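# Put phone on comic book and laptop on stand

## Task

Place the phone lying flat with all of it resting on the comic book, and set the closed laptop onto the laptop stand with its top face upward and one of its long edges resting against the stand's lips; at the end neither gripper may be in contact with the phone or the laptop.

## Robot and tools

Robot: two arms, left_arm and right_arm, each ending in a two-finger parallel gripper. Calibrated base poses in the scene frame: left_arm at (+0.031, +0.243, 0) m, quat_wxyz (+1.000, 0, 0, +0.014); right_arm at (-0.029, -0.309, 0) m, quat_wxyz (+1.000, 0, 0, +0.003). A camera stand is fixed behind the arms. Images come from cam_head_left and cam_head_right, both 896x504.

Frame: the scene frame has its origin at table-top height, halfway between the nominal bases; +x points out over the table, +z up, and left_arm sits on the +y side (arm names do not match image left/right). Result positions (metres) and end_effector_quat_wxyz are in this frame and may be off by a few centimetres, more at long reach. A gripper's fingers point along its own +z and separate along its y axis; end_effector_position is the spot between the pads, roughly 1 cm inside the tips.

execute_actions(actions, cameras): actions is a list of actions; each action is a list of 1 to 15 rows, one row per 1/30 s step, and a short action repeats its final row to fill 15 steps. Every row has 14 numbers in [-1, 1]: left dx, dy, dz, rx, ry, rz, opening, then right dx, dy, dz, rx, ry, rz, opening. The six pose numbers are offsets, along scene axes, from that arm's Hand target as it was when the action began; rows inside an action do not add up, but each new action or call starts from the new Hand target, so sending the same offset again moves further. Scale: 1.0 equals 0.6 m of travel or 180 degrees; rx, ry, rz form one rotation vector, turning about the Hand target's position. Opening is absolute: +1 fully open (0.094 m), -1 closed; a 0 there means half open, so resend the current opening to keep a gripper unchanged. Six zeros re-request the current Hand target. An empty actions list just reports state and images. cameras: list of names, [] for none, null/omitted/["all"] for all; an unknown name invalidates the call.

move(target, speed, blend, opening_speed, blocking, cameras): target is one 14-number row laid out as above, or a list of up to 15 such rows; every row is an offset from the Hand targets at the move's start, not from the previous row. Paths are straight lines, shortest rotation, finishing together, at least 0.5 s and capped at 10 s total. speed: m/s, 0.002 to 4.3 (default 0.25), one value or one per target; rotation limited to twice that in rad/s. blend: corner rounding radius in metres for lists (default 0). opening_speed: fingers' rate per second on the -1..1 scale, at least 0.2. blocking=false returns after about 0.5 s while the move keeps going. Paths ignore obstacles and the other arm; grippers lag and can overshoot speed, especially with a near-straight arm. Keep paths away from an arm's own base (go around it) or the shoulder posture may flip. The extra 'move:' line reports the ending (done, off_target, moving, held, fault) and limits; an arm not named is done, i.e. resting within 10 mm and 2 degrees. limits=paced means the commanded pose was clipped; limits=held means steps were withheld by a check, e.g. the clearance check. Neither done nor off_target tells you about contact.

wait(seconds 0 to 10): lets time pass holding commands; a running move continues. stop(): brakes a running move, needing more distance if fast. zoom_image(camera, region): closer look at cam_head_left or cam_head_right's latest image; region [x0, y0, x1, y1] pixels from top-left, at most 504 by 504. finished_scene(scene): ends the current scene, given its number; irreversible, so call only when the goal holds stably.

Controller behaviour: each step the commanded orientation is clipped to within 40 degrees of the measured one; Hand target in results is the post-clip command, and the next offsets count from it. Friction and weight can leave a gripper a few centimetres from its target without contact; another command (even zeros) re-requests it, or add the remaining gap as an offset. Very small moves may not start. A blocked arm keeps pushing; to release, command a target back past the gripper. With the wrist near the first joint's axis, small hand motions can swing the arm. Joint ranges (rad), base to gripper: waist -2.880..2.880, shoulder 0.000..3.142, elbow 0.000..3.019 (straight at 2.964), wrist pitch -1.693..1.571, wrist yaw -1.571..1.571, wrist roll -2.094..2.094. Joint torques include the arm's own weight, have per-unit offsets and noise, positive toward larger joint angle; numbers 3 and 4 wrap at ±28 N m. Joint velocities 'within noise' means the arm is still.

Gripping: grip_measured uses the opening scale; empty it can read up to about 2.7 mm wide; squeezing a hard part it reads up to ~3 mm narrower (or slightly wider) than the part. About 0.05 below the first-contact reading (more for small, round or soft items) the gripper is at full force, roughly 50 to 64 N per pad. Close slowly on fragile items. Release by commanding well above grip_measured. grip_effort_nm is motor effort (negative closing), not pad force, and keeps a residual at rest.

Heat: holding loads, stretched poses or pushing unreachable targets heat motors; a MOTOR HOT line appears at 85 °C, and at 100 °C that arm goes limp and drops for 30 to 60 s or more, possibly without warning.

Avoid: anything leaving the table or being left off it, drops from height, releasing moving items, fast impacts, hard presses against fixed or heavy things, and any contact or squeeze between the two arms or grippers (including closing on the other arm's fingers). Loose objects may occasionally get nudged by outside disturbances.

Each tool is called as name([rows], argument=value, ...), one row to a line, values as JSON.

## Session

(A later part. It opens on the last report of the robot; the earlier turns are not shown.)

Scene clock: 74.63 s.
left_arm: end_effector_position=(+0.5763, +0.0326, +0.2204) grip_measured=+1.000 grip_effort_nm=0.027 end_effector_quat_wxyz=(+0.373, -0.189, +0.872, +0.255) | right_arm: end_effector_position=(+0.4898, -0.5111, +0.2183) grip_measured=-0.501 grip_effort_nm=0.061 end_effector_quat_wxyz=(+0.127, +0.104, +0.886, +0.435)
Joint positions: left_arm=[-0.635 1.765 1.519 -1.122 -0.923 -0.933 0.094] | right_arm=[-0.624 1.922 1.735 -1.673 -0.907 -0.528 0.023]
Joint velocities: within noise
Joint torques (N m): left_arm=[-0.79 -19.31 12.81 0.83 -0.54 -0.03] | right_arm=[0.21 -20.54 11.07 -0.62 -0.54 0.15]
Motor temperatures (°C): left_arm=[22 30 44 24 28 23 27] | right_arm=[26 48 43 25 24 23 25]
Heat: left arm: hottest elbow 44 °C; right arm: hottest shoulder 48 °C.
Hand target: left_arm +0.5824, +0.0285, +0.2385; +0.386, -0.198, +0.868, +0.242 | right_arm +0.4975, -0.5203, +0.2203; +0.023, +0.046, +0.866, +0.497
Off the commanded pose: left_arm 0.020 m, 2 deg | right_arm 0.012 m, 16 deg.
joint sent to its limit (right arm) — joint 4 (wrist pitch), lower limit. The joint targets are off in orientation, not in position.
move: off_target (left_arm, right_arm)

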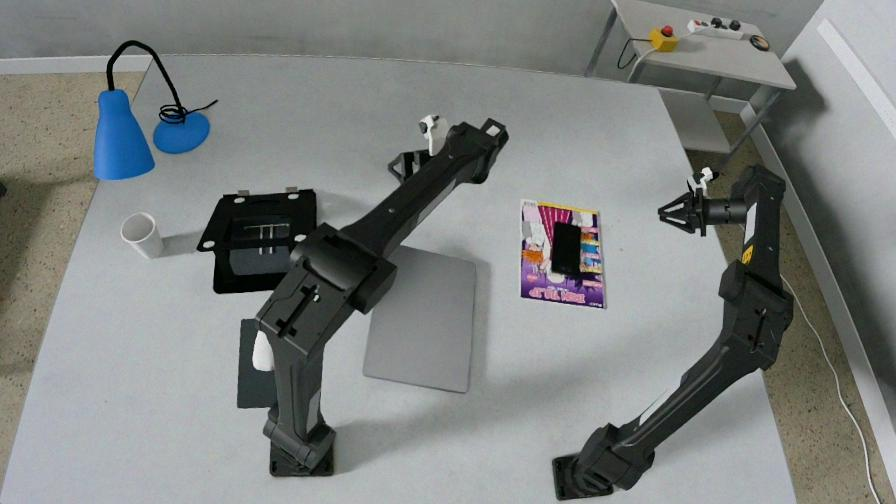

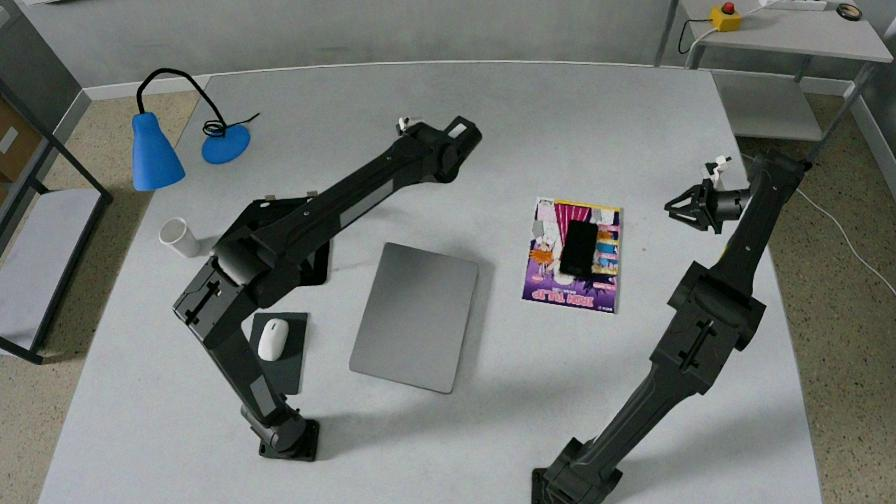

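move(target=[-0.15,0.4,0.05,0,0,0,0.2,-0.05,-0.05,0,0,0,0,-0.5], speed=0.3)

zoom_image(camera="cam_head_left", region=[340, 220, 510, 410])

zoom_image(camera="cam_head_right", region=[340, 220, 510, 410])

zoom_image(camera="cam_head_left", region=[180, 170, 340, 310])

Scene clock: 120.27 s.
left_arm: end_effector_position=(+0.4940, +0.2635, +0.2640) grip_measured=+0.202 grip_effort_nm=-0.081 end_effector_quat_wxyz=(+0.379, -0.194, +0.871, +0.244) | right_arm: end_effector_position=(+0.4728, -0.5468, +0.2150) grip_measured=-0.501 grip_effort_nm=0.061 end_effector_quat_wxyz=(+0.141, +0.117, +0.889, +0.419)
Joint positions: left_arm=[-0.24 1.223 1.006 -0.724 -0.745 -0.397 0.056] | right_arm=[-0.691 1.922 1.735 -1.673 -0.883 -0.561 0.023]
Joint velocities: within noise
Joint torques (N m): left_arm=[-0.21 -11.87 10.02 1.91 -0.31 0.08] | right_arm=[-0.21 -23.53 7.92 -0.59 -0.39 0.03]
Motor temperatures (°C): left_arm=[22 31 45 24 28 23 27] | right_arm=[26 49 44 25 24 23 25]
Heat: left arm: hottest elbow 45 °C; right arm: hottest shoulder 49 °C.
Hand target: left_arm +0.4924, +0.2685, +0.2685; +0.386, -0.198, +0.868, +0.242 | right_arm +0.4675, -0.5502, +0.2203; +0.023, +0.045, +0.866, +0.497
Off the commanded pose: left_arm 0.007 m, 1 deg | right_arm 0.008 m, 18 deg.
joint sent to its limit (right arm) — joint 4 (wrist pitch), lower limit. The joint targets are off in orientation, not in position.
move: off_target (right_arm)

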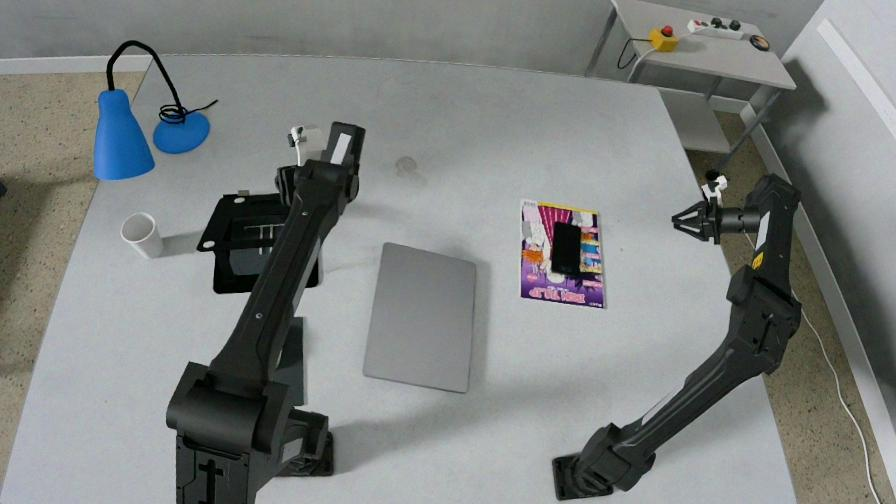

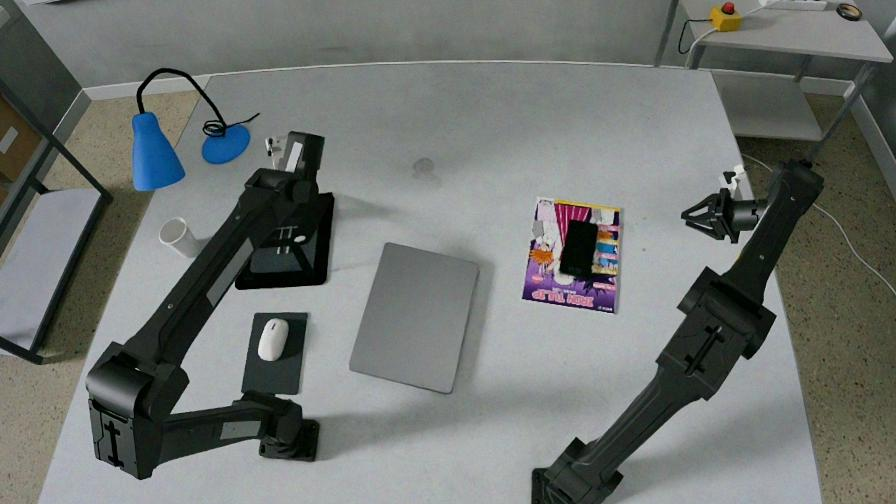

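Scaled by 2.653.

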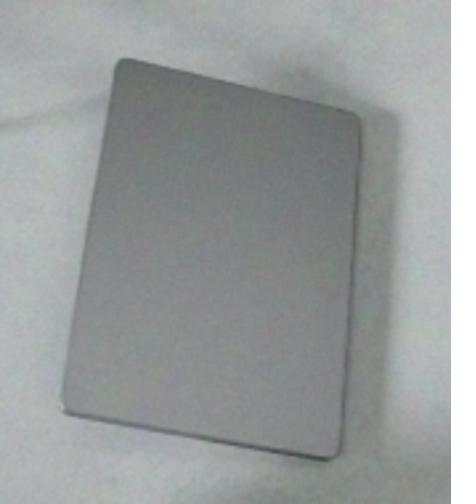

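Scaled by 2.653.

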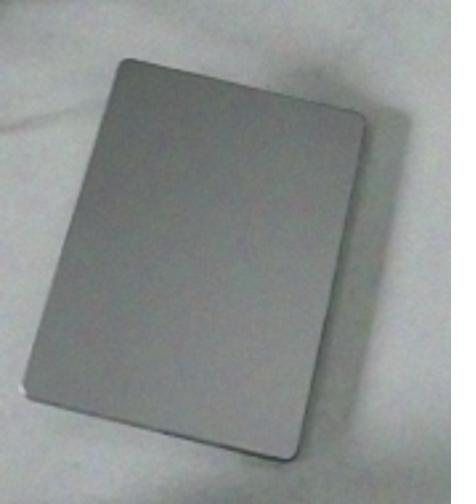

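Scaled by 3.150.

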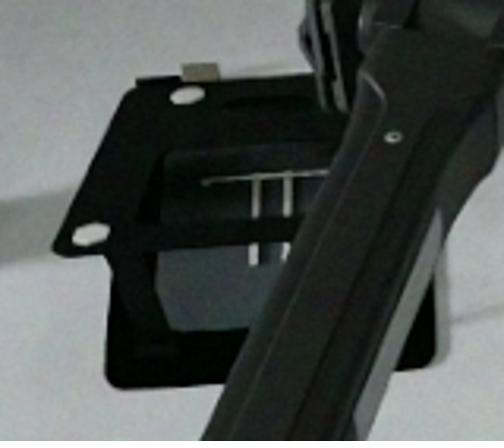

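move(target=[-0.2,-0.06,0.1,-0.614,0.017,-0.268,0.2,0,0,0,0,0,0,-0.5], speed=0.4)

Scene clock: 140.37 s.
left_arm: end_effector_position=(+0.3716, +0.2259, +0.3312) grip_measured=+0.202 grip_effort_nm=-0.081 end_effector_quat_wxyz=(+0.160, -0.161, +0.714, -0.662) | right_arm: end_effector_position=(+0.4727, -0.5468, +0.2150) grip_measured=-0.501 grip_effort_nm=0.061 end_effector_quat_wxyz=(+0.141, +0.117, +0.889, +0.419)
Joint positions: left_arm=[0.457 1.217 0.962 -1.67 1.495 0.37 0.056] | right_arm=[-0.691 1.922 1.735 -1.673 -0.882 -0.561 0.023]
Joint velocities: within noise
Joint torques (N m): left_arm=[-0.26 -7.18 9.43 -0.55 0.47 0.2] | right_arm=[-0.09 -23.53 7.94 -0.59 -0.39 0.03]
Motor temperatures (°C): left_arm=[22 29 44 24 27 23 27] | right_arm=[26 50 44 25 24 23 25]
Heat: left arm: hottest elbow 44 °C; right arm: hottest shoulder 50 °C.
Hand target: left_arm +0.3724, +0.2324, +0.3285; +0.098, -0.099, +0.700, -0.701 | right_arm +0.4675, -0.5503, +0.2203; +0.023, +0.045, +0.866, +0.497
Off the commanded pose: left_arm 0.007 m, 11 deg | right_arm 0.008 m, 18 deg.
joint sent to its limit (left arm) — joint 4 (wrist pitch), lower limit. The joint targets are off in orientation, not in position.
joint sent to its limit (right arm) — joint 4 (wrist pitch), lower limit. The joint targets are off in orientation, not in position.
move: off_target (left_arm, right_arm)

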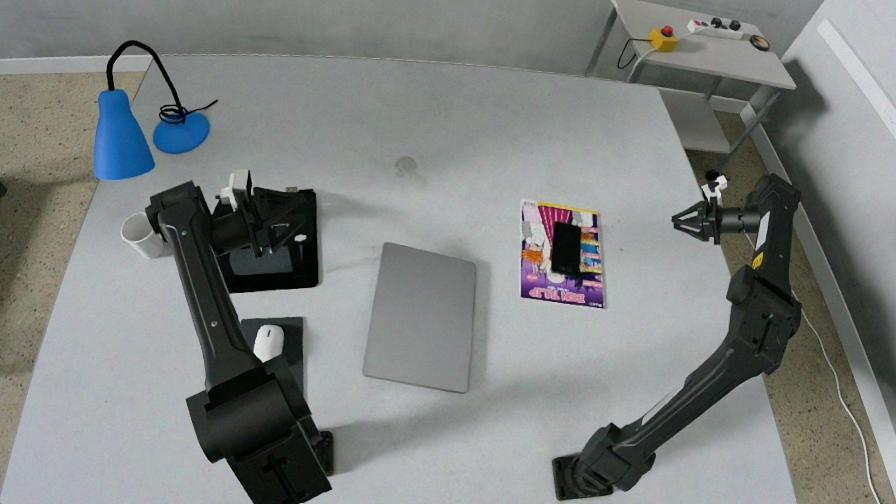

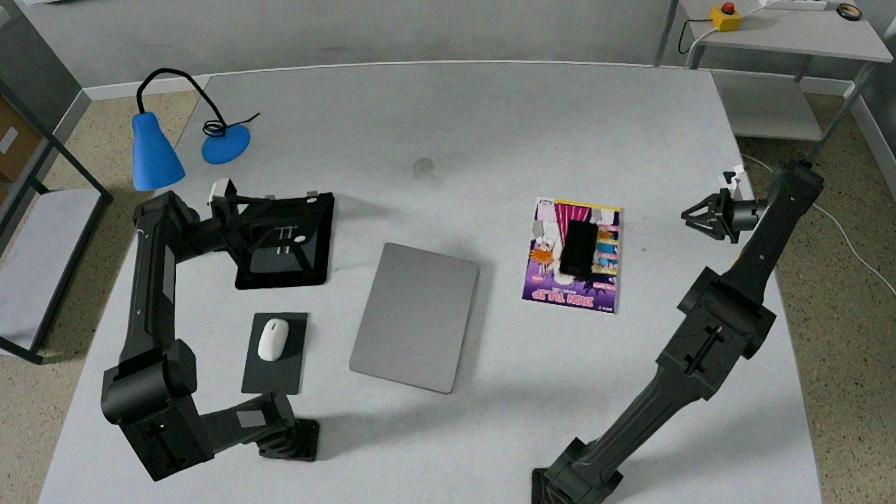

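move([
  [0.05,0.1,0.05,0,0,0.41,0.2,0,0,0,0,0,0,-0.5],
  [-0.05,-0.02,0.0,0,0,0.1,0.2,0,0,0,0,0,0,-0.5],
], speed=0.4, cameras=[])

Scene clock: 147.53 s.
left_arm: end_effector_position=(+0.3454, +0.2279, +0.3273) grip_measured=+0.202 grip_effort_nm=-0.085 end_effector_quat_wxyz=(+0.183, -0.192, +0.685, -0.679) | right_arm: end_effector_position=(+0.4727, -0.5468, +0.2150) grip_measured=-0.501 grip_effort_nm=0.061 end_effector_quat_wxyz=(+0.141, +0.117, +0.889, +0.419)
Joint positions: left_arm=[0.511 1.088 0.835 -1.498 1.559 0.17 0.056] | right_arm=[-0.691 1.922 1.735 -1.673 -0.882 -0.561 0.023]
Joint velocities: within noise
Joint torques (N m): left_arm=[-2.26 -8.18 9.01 0.24 0.73 0.01] | right_arm=[-0.15 -23.59 7.94 -0.61 -0.39 0.03]
Motor temperatures (°C): left_arm=[22 29 44 24 28 23 27] | right_arm=[26 50 43 25 24 23 25]
Heat: left arm: hottest elbow 44 °C; right arm: hottest shoulder 50 °C.
Hand target: left_arm +0.3424, +0.2204, +0.3284; +0.207, -0.207, +0.675, -0.677 | right_arm +0.4675, -0.5502, +0.2203; +0.023, +0.046, +0.866, +0.497
Off the commanded pose: left_arm 0.008 m, 3 deg | right_arm 0.008 m, 18 deg.
joint sent to its limit (left arm) — joint 5 (wrist yaw), upper limit. The joint targets are off in orientation, not in position.
joint sent to its limit (right arm) — joint 4 (wrist pitch), lower limit. The joint targets are off in orientation, not in position.
move: off_target (left_arm, right_arm); limits=paced
No camera images: "cameras" was empty.

move([
  [-0.12,-0.08,-0.2,0,0,-0.08,0.2,0,0,0,0,0,0,-0.5],
], speed=0.2)

Scene clock: 154.47 s.
left_arm: end_effector_position=(+0.2625, +0.1700, +0.2004) grip_measured=+0.202 grip_effort_nm=-0.081 end_effector_quat_wxyz=(+0.137, -0.164, +0.711, -0.670) | right_arm: end_effector_position=(+0.4727, -0.5468, +0.2150) grip_measured=-0.501 grip_effort_nm=0.061 end_effector_quat_wxyz=(+0.141, +0.117, +0.889, +0.419)
Joint positions: left_arm=[0.464 1.173 0.487 -1.667 1.479 0.759 0.056] | right_arm=[-0.691 1.922 1.735 -1.673 -0.882 -0.561 0.023]
Joint velocities: within noise
Joint torques (N m): left_arm=[-2.2 -4.89 10.35 -1.22 0.34 0.22] | right_arm=[-0.26 -23.59 7.94 -0.64 -0.4 0.03]
Motor temperatures (°C): left_arm=[22 29 44 24 28 23 27] | right_arm=[26 50 43 25 24 23 25]
Heat: left arm: hottest elbow 44 °C; right arm: hottest shoulder 50 °C.
Hand target: left_arm +0.2704, +0.1725, +0.2084; +0.120, -0.121, +0.696, -0.697 | right_arm +0.4675, -0.5502, +0.2203; +0.023, +0.046, +0.866, +0.497
Off the commanded pose: left_arm 0.011 m, 6 deg | right_arm 0.008 m, 18 deg.
joint sent to its limit (left arm) — joint 4 (wrist pitch), lower limit. The joint targets are off in orientation, not in position.
joint sent to its limit (right arm) — joint 4 (wrist pitch), lower limit. The joint targets are off in orientation, not in position.
move: off_target (left_arm, right_arm)

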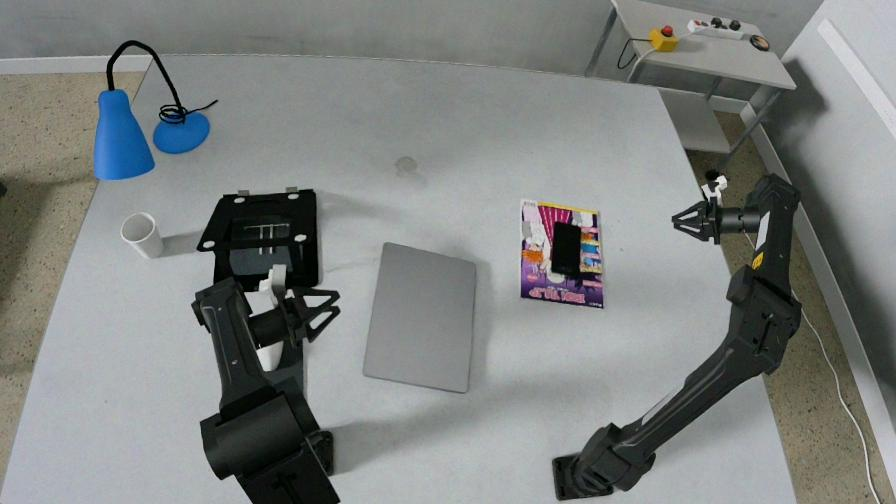

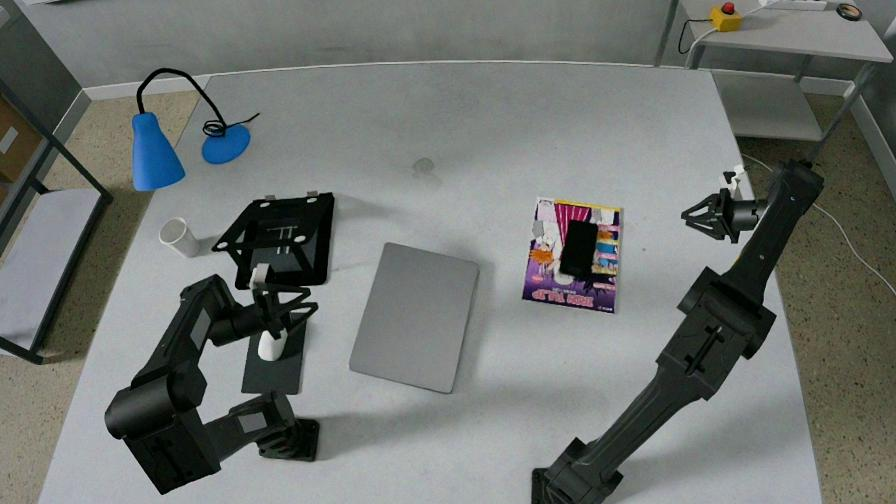

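move([
  [0.012,-0.0,-0.1,0.0806,0.0216,-0.0552,-0.1,0,0,0,0,0,0,-0.5],
  [0.012,-0.01,-0.22,0.0806,0.0216,-0.0552,-0.1,0,0,0,0,0,0,-0.5],
], speed=0.15)

zoom_image(camera="cam_head_left", region=[220, 220, 480, 400])

zoom_image(camera="cam_head_right", region=[220, 220, 480, 400])

Scene clock: 180.90 s.
left_arm: end_effector_position=(+0.2810, +0.1716, +0.0790) grip_measured=-0.098 grip_effort_nm=-0.085 end_effector_quat_wxyz=(+0.059, -0.067, +0.791, -0.605) | right_arm: end_effector_position=(+0.4727, -0.5468, +0.2150) grip_measured=-0.501 grip_effort_nm=0.061 end_effector_quat_wxyz=(+0.141, +0.117, +0.889, +0.419)
Joint positions: left_arm=[0.377 1.572 0.54 -1.227 1.226 0.732 0.042] | right_arm=[-0.691 1.922 1.735 -1.673 -0.882 -0.561 0.023]
Joint velocities: within noise
Joint torques (N m): left_arm=[-3.08 -8.23 3.48 -0.14 0.58 0.04] | right_arm=[-0.15 -23.53 7.94 -0.61 -0.4 0.03]
Motor temperatures (°C): left_arm=[22 27 43 24 27 23 27] | right_arm=[26 51 42 25 24 23 25]
Heat: left arm: hottest elbow 43 °C; right arm: hottest shoulder 51 °C.
Hand target: left_arm +0.2777, +0.1665, +0.0765; +0.050, -0.068, +0.790, -0.607 | right_arm +0.4675, -0.5502, +0.2203; +0.023, +0.046, +0.866, +0.497
Off the commanded pose: left_arm 0.007 m, 1 deg | right_arm 0.008 m, 18 deg.
joint sent to its limit (right arm) — joint 4 (wrist pitch), lower limit. The joint targets are off in orientation, not in position.
move: off_target (right_arm)

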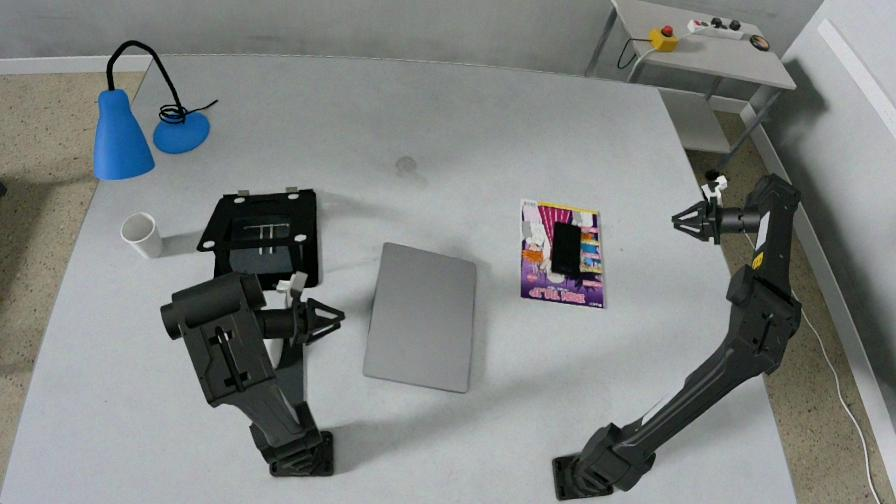

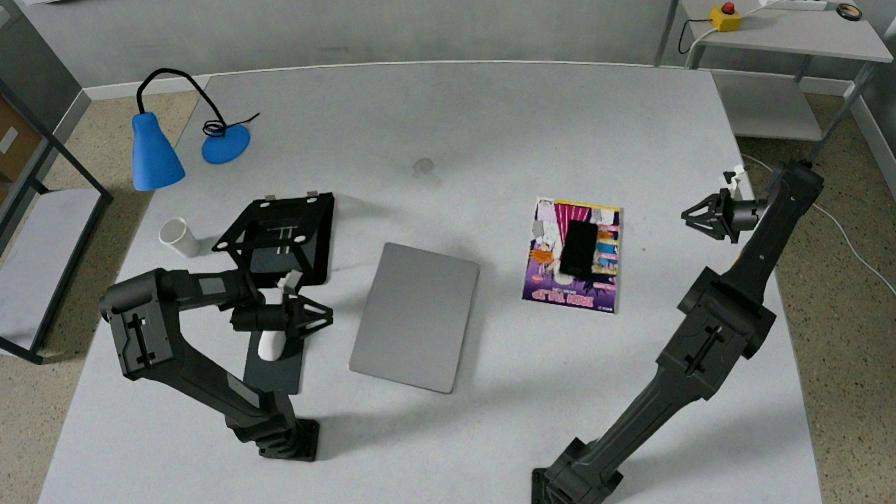

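Scaled by 1.938.

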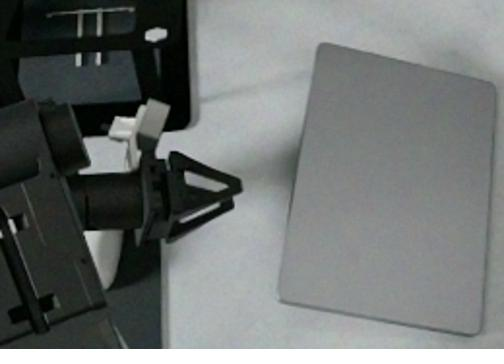

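Scaled by 1.938.

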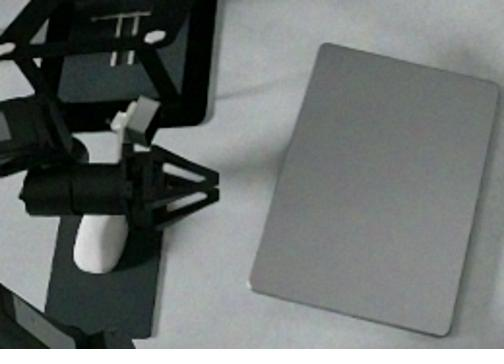

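execute_actions(actions=[])

Scene clock: 194.87 s.
left_arm: end_effector_position=(+0.2810, +0.1715, +0.0790) grip_measured=-0.098 grip_effort_nm=-0.085 end_effector_quat_wxyz=(+0.059, -0.067, +0.791, -0.605) | right_arm: end_effector_position=(+0.4727, -0.5468, +0.2150) grip_measured=-0.501 grip_effort_nm=0.056 end_effector_quat_wxyz=(+0.141, +0.117, +0.889, +0.419)
Joint positions: left_arm=[0.377 1.572 0.54 -1.227 1.226 0.731 0.042] | right_arm=[-0.691 1.922 1.735 -1.673 -0.882 -0.561 0.023]
Joint velocities: within noise
Joint torques (N m): left_arm=[-2.78 -9 3.36 -0.36 0.55 0.01] | right_arm=[-0.09 -23.59 7.94 -0.61 -0.4 0.02]
Motor temperatures (°C): left_arm=[22 27 42 24 28 23 27] | right_arm=[26 51 42 25 24 23 25]
Heat: left arm: hottest elbow 42 °C; right arm: hottest shoulder 51 °C.
Hand target: left_arm +0.2777, +0.1665, +0.0764; +0.050, -0.068, +0.790, -0.607 | right_arm +0.4675, -0.5502, +0.2203; +0.023, +0.046, +0.866, +0.497
Tool commands: left_gripper/opening=-0.1 right_gripper/opening=-0.5
Off the commanded pose: left_arm 0.007 m, 1 deg | right_arm 0.008 m, 18 deg.

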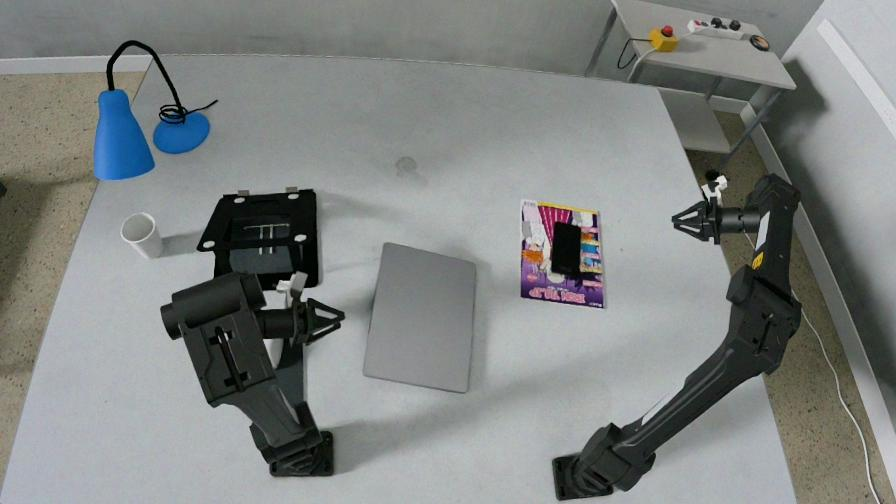

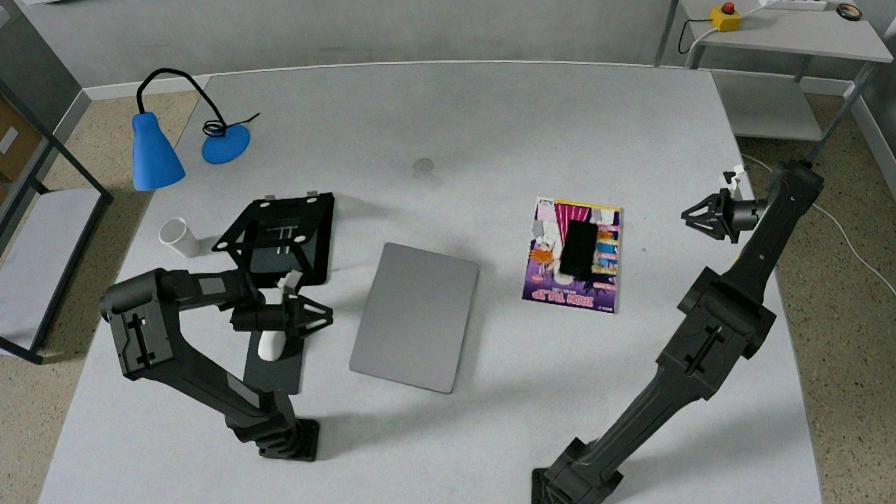

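move(target=[0.017,-0.092,-0.035,0,0,0,-0.1,0,0,0,0,0,0,-0.5], speed=0.12)

zoom_image(camera="cam_head_left", region=[270, 230, 490, 400])

zoom_image(camera="cam_head_right", region=[240, 230, 490, 400])

Scene clock: 200.07 s.
left_arm: end_effector_position=(+0.2910, +0.1154, +0.0533) grip_measured=-0.098 grip_effort_nm=-0.081 end_effector_quat_wxyz=(+0.049, -0.075, +0.789, -0.608) | right_arm: end_effector_position=(+0.4727, -0.5468, +0.2150) grip_measured=-0.501 grip_effort_nm=0.061 end_effector_quat_wxyz=(+0.141, +0.117, +0.889, +0.419)
Joint positions: left_arm=[0.138 1.495 0.387 -0.429 1.312 -0.051 0.042] | right_arm=[-0.691 1.922 1.735 -1.673 -0.882 -0.561 0.023]
Joint velocities: within noise
Joint torques (N m): left_arm=[-2.32 -8.82 3.84 0.85 0.52 -0.07] | right_arm=[-0.15 -23.47 7.95 -0.58 -0.39 0.03]
Motor temperatures (°C): left_arm=[22 27 41 24 28 23 27] | right_arm=[26 51 42 25 24 23 25]
Heat: left arm: hottest elbow 41 °C; right arm: hottest shoulder 51 °C.
Hand target: left_arm +0.2880, +0.1113, +0.0554; +0.050, -0.068, +0.790, -0.607 | right_arm +0.4675, -0.5502, +0.2203; +0.023, +0.046, +0.866, +0.497
Off the commanded pose: left_arm 0.006 m, 1 deg | right_arm 0.008 m, 18 deg.
joint sent to its limit (right arm) — joint 4 (wrist pitch), lower limit. The joint targets are off in orientation, not in position.
move: off_target (right_arm)

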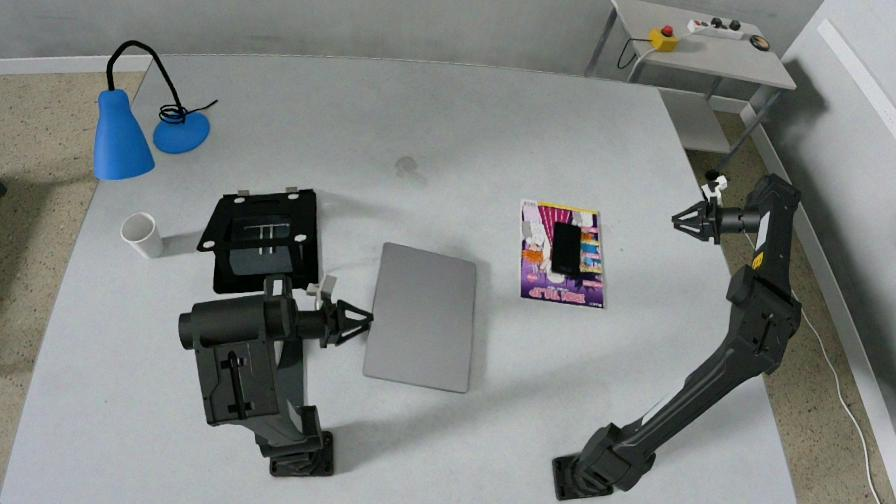

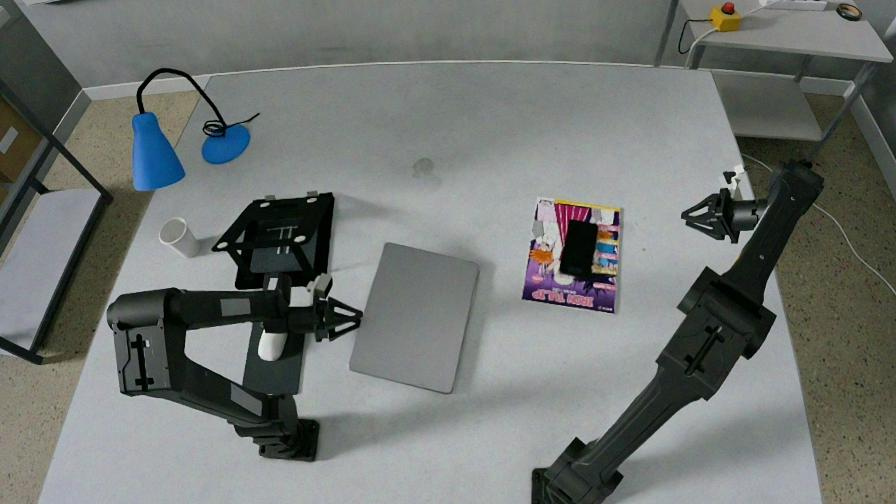

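Scaled by 2.291.

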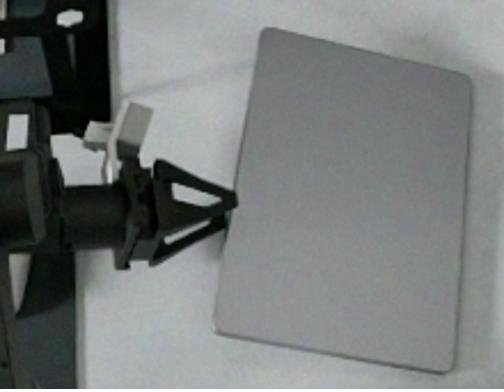

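Scaled by 2.016.

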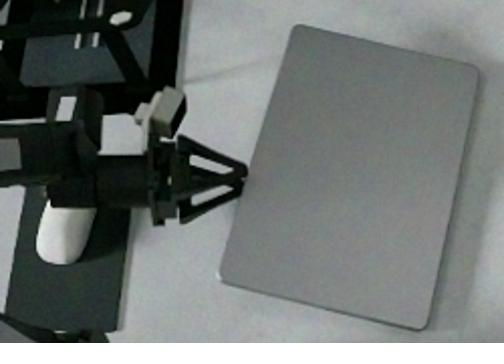

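move([
  [-0.005,0.025,-0.01,0,0,0,0.0,0,0,0,0,0,0,-0.5],
  [-0.005,0.025,-0.0217,0,0,0,0.0,0,0,0,0,0,0,-0.5],
], speed=0.1)

zoom_image(camera="cam_head_right", region=[290, 270, 410, 370])

zoom_image(camera="cam_head_left", region=[310, 260, 430, 370])

Scene clock: 211.23 s.
left_arm: end_effector_position=(+0.2720, +0.1202, +0.0410) grip_measured=-0.002 grip_effort_nm=0.129 end_effector_quat_wxyz=(+0.040, -0.069, +0.789, -0.609) | right_arm: end_effector_position=(+0.4727, -0.5468, +0.2150) grip_measured=-0.501 grip_effort_nm=0.061 end_effector_quat_wxyz=(+0.141, +0.117, +0.889, +0.419)
Joint positions: left_arm=[0.174 1.558 0.387 -0.585 1.307 0.169 0.047] | right_arm=[-0.691 1.922 1.735 -1.673 -0.882 -0.561 0.023]
Joint velocities: within noise
Joint torques (N m): left_arm=[-0.32 -7.24 6.46 -0.13 0.53 0.16] | right_arm=[-0.21 -23.59 7.94 -0.59 -0.39 0.03]
Motor temperatures (°C): left_arm=[22 27 41 24 28 23 27] | right_arm=[26 52 42 25 24 23 25]
Heat: left arm: hottest elbow 41 °C; right arm: hottest shoulder 52 °C.
Hand target: left_arm +0.2850, +0.1263, +0.0424; +0.050, -0.068, +0.790, -0.607 | right_arm +0.4675, -0.5502, +0.2203; +0.023, +0.046, +0.866, +0.497
Off the commanded pose: left_arm 0.014 m, 1 deg | right_arm 0.008 m, 18 deg.
joint sent to its limit (right arm) — joint 4 (wrist pitch), lower limit. The joint targets are off in orientation, not in position.
move: off_target (left_arm, right_arm)

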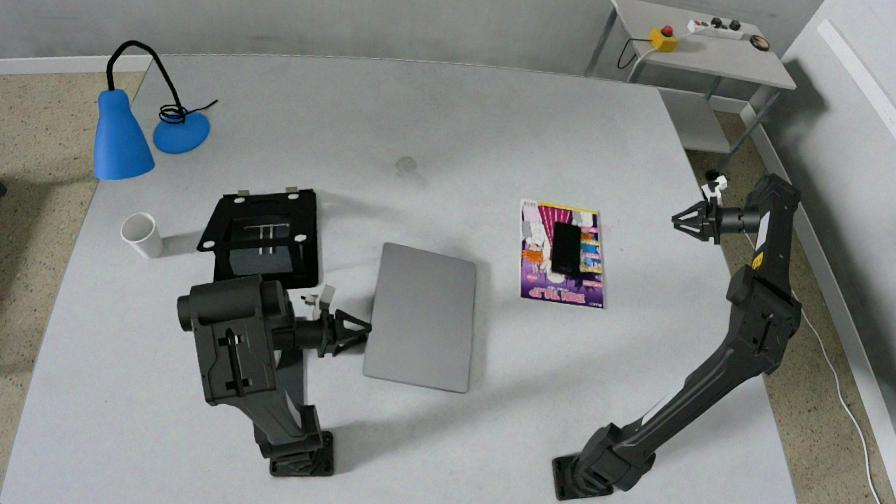

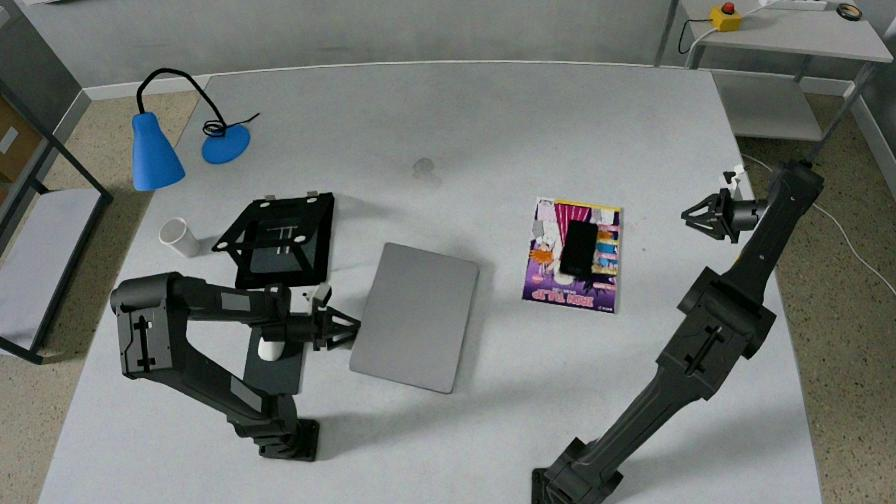

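Scaled by 4.200.

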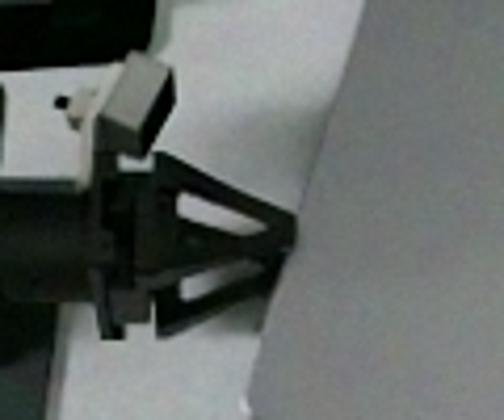

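Scaled by 4.200.

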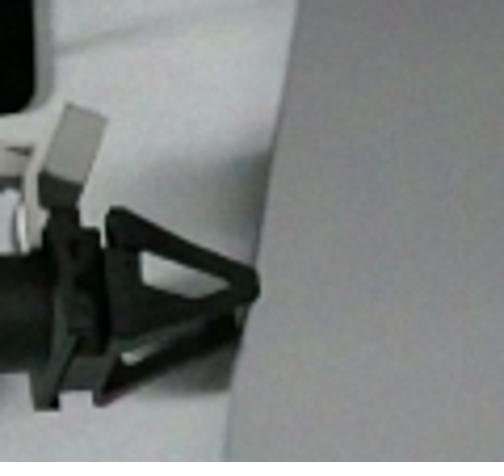

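move(target=[0.003,-0.095,0.002,0,0,0,0.0,0,0,0,0,0,0,-0.5], speed=0.08)

zoom_image(camera="cam_head_right", region=[290, 230, 490, 400])

zoom_image(camera="cam_head_left", region=[310, 230, 490, 400])

Scene clock: 217.07 s.
left_arm: end_effector_position=(+0.2908, +0.0731, +0.0428) grip_measured=-0.002 grip_effort_nm=0.125 end_effector_quat_wxyz=(+0.051, -0.073, +0.790, -0.607) | right_arm: end_effector_position=(+0.4727, -0.5468, +0.2150) grip_measured=-0.501 grip_effort_nm=0.061 end_effector_quat_wxyz=(+0.141, +0.117, +0.889, +0.419)
Joint positions: left_arm=[-0.045 1.522 0.261 0.309 1.247 -0.652 0.047] | right_arm=[-0.691 1.922 1.735 -1.673 -0.882 -0.562 0.023]
Joint velocities: within noise
Joint torques (N m): left_arm=[-2.61 -8.47 3.32 1.74 0.35 0.04] | right_arm=[-0.21 -23.59 7.94 -0.62 -0.4 0.03]
Motor temperatures (°C): left_arm=[22 27 41 24 28 23 27] | right_arm=[26 52 42 25 24 23 25]
Heat: left arm: hottest elbow 41 °C; right arm: hottest shoulder 52 °C.
Hand target: left_arm +0.2868, +0.0693, +0.0436; +0.051, -0.068, +0.790, -0.607 | right_arm +0.4675, -0.5502, +0.2203; +0.023, +0.045, +0.866, +0.497
Off the commanded pose: left_arm 0.006 m, 1 deg | right_arm 0.008 m, 18 deg.
joint sent to its limit (right arm) — joint 4 (wrist pitch), lower limit. The joint targets are off in orientation, not in position.
move: off_target (right_arm)

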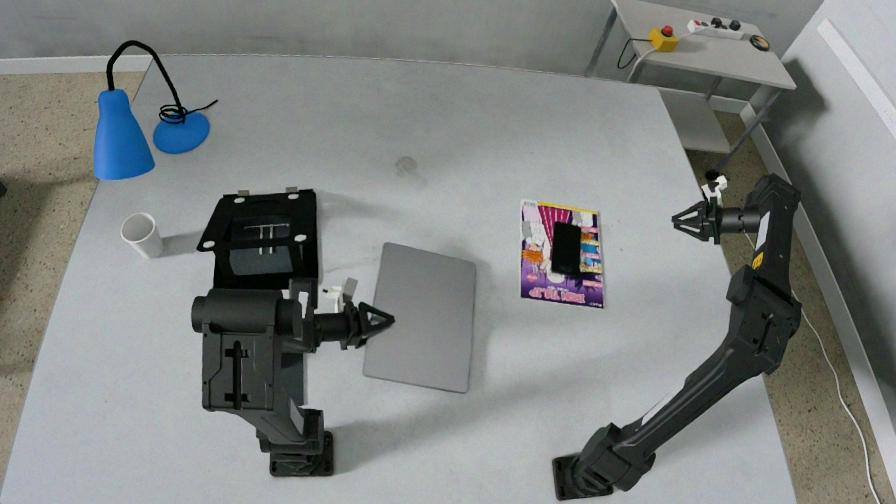

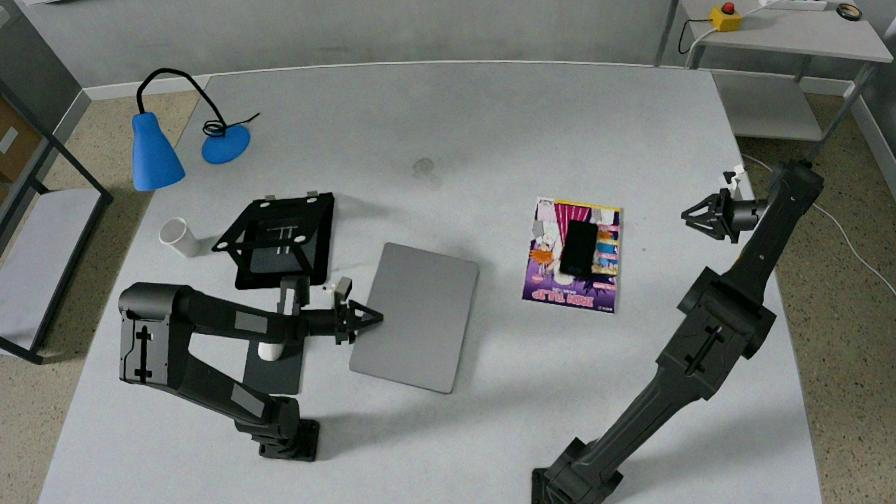

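Scaled by 2.520.

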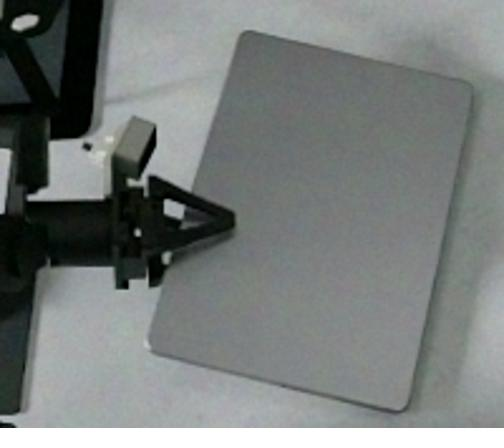

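Scaled by 2.800.

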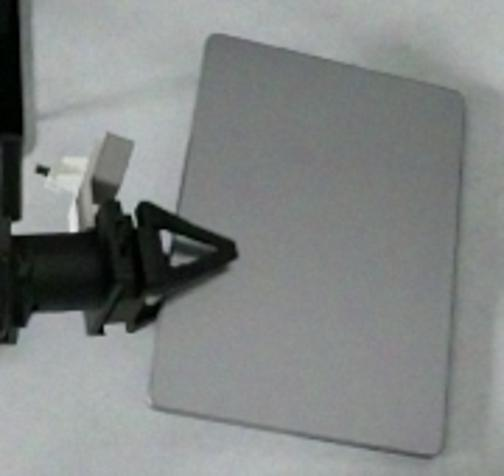

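move([
  [0.003,-0.016,0.0,0,0,0,0.0,0,0,0,0,0,0,-0.5],
], speed=0.08, cameras=[])

move([
  [0,0,0,0,0,0,-0.85,0,0,0,0,0,0,-0.5],
], opening_speed=0.35)

Scene clock: 220.87 s.
left_arm: end_effector_position=(+0.2940, +0.0634, +0.0468) grip_measured=-0.002 grip_effort_nm=0.134 end_effector_quat_wxyz=(+0.057, -0.068, +0.790, -0.607) | right_arm: end_effector_position=(+0.4727, -0.5468, +0.2150) grip_measured=-0.501 grip_effort_nm=0.066 end_effector_quat_wxyz=(+0.141, +0.117, +0.889, +0.419)
Joint positions: left_arm=[-0.086 1.524 0.252 0.427 1.221 -0.749 0.047] | right_arm=[-0.691 1.922 1.735 -1.673 -0.882 -0.562 0.023]
Joint velocities: within noise
Joint torques (N m): left_arm=[-3.08 -6.89 3.25 1.94 0.33 -0.05] | right_arm=[-0.15 -23.59 7.9 -0.61 -0.4 0.03]
Motor temperatures (°C): left_arm=[22 27 40 24 28 23 27] | right_arm=[26 52 42 25 24 23 25]
Heat: left arm: hottest elbow 40 °C; right arm: hottest shoulder 52 °C.
Hand target: left_arm +0.2884, +0.0597, +0.0436; +0.050, -0.068, +0.790, -0.607 | right_arm +0.4675, -0.5502, +0.2203; +0.023, +0.045, +0.866, +0.497
Off the commanded pose: left_arm 0.007 m, 1 deg | right_arm 0.008 m, 18 deg.
joint sent to its limit (right arm) — joint 4 (wrist pitch), lower limit. The joint targets are off in orientation, not in position.
move: off_target (right_arm)
No camera images: "cameras" was empty.

Scene clock: 223.50 s.
left_arm: end_effector_position=(+0.2924, +0.0633, +0.0439) grip_measured=-0.615 grip_effort_nm=-1.004 end_effector_quat_wxyz=(+0.067, -0.054, +0.790, -0.607) | right_arm: end_effector_position=(+0.4727, -0.5468, +0.2150) grip_measured=-0.501 grip_effort_nm=0.061 end_effector_quat_wxyz=(+0.141, +0.117, +0.889, +0.419)
Joint positions: left_arm=[-0.086 1.542 0.248 0.45 1.224 -0.715 0.018] | right_arm=[-0.691 1.922 1.735 -1.673 -0.882 -0.562 0.023]
Joint velocities: within noise
Joint torques (N m): left_arm=[-2.55 -8.23 3.56 0.85 0.2 -0.39] | right_arm=[-0.26 -23.65 7.95 -0.61 -0.4 0.03]
Motor temperatures (°C): left_arm=[22 27 40 24 28 23 27] | right_arm=[26 52 42 25 24 23 25]
Heat: left arm: hottest elbow 40 °C; right arm: hottest shoulder 52 °C.
Hand target: left_arm +0.2886, +0.0596, +0.0437; +0.050, -0.067, +0.790, -0.607 | right_arm +0.4675, -0.5502, +0.2203; +0.023, +0.045, +0.866, +0.497
Off the commanded pose: left_arm 0.005 m, 2 deg | right_arm 0.008 m, 18 deg.
joint sent to its limit (right arm) — joint 4 (wrist pitch), lower limit. The joint targets are off in orientation, not in position.
move: off_target (right_arm)

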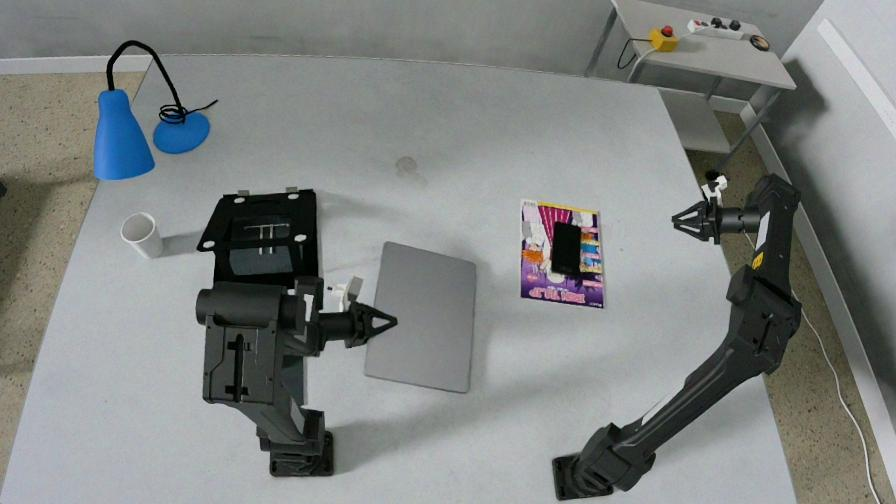

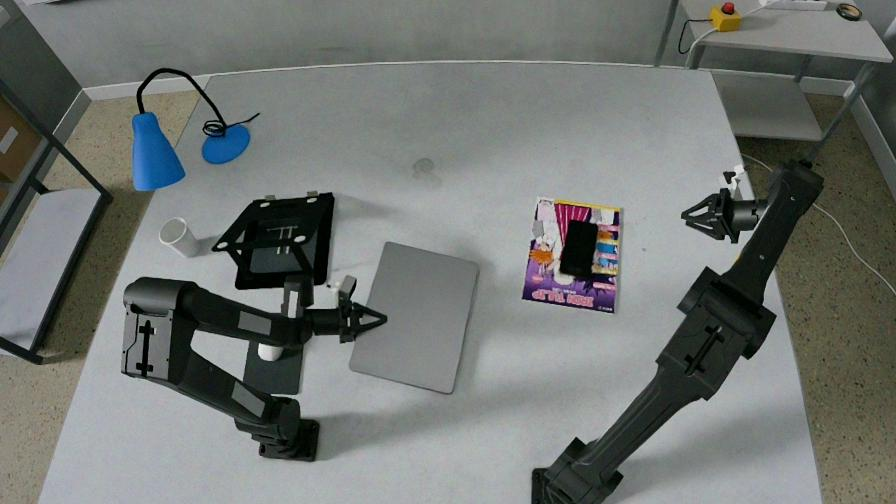

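move(target=[0,0.03,0.3,-0.085,-0.015,0,-0.9,0,0,0,0,0,0,-0.5], speed=0.15)

Scene clock: 229.33 s.
left_arm: end_effector_position=(+0.2786, +0.0738, +0.1935) grip_measured=-0.633 grip_effort_nm=-1.009 end_effector_quat_wxyz=(+0.013, -0.107, +0.708, -0.698) | right_arm: end_effector_position=(+0.4727, -0.5468, +0.2150) grip_measured=-0.501 grip_effort_nm=0.056 end_effector_quat_wxyz=(+0.141, +0.117, +0.889, +0.419)
Joint positions: left_arm=[-0.015 1.033 0.209 0.661 1.414 -1.542 0.017] | right_arm=[-0.691 1.922 1.735 -1.673 -0.882 -0.562 0.023]
Joint velocities: within noise
Joint torques (N m): left_arm=[-0.44 -6.36 11.79 3.78 0.74 0.07] | right_arm=[-0.09 -23.53 7.94 -0.62 -0.39 0.03]
Motor temperatures (°C): left_arm=[22 27 40 24 28 23 27] | right_arm=[26 52 42 25 24 23 25]
Heat: left arm: hottest elbow 40 °C; right arm: hottest shoulder 52 °C.
Hand target: left_arm +0.2885, +0.0777, +0.2235; +0.059, -0.060, +0.701, -0.708 | right_arm +0.4675, -0.5502, +0.2203; +0.023, +0.045, +0.866, +0.497
Off the commanded pose: left_arm 0.032 m, 8 deg | right_arm 0.008 m, 18 deg.
joint sent to its limit (right arm) — joint 4 (wrist pitch), lower limit. The joint targets are off in orientation, not in position.
move: off_target (left_arm, right_arm)

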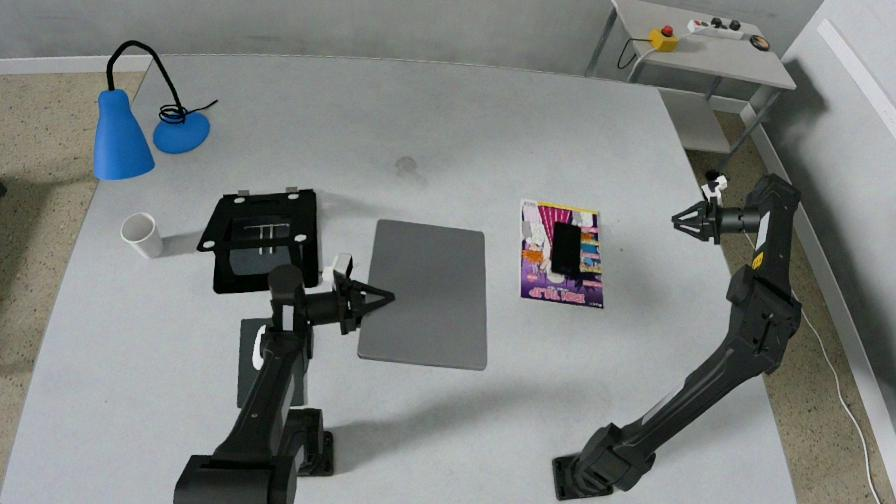

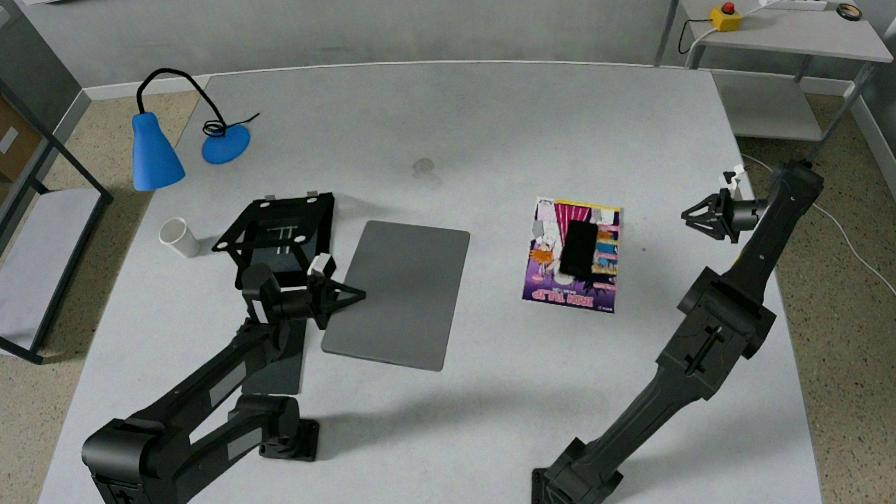

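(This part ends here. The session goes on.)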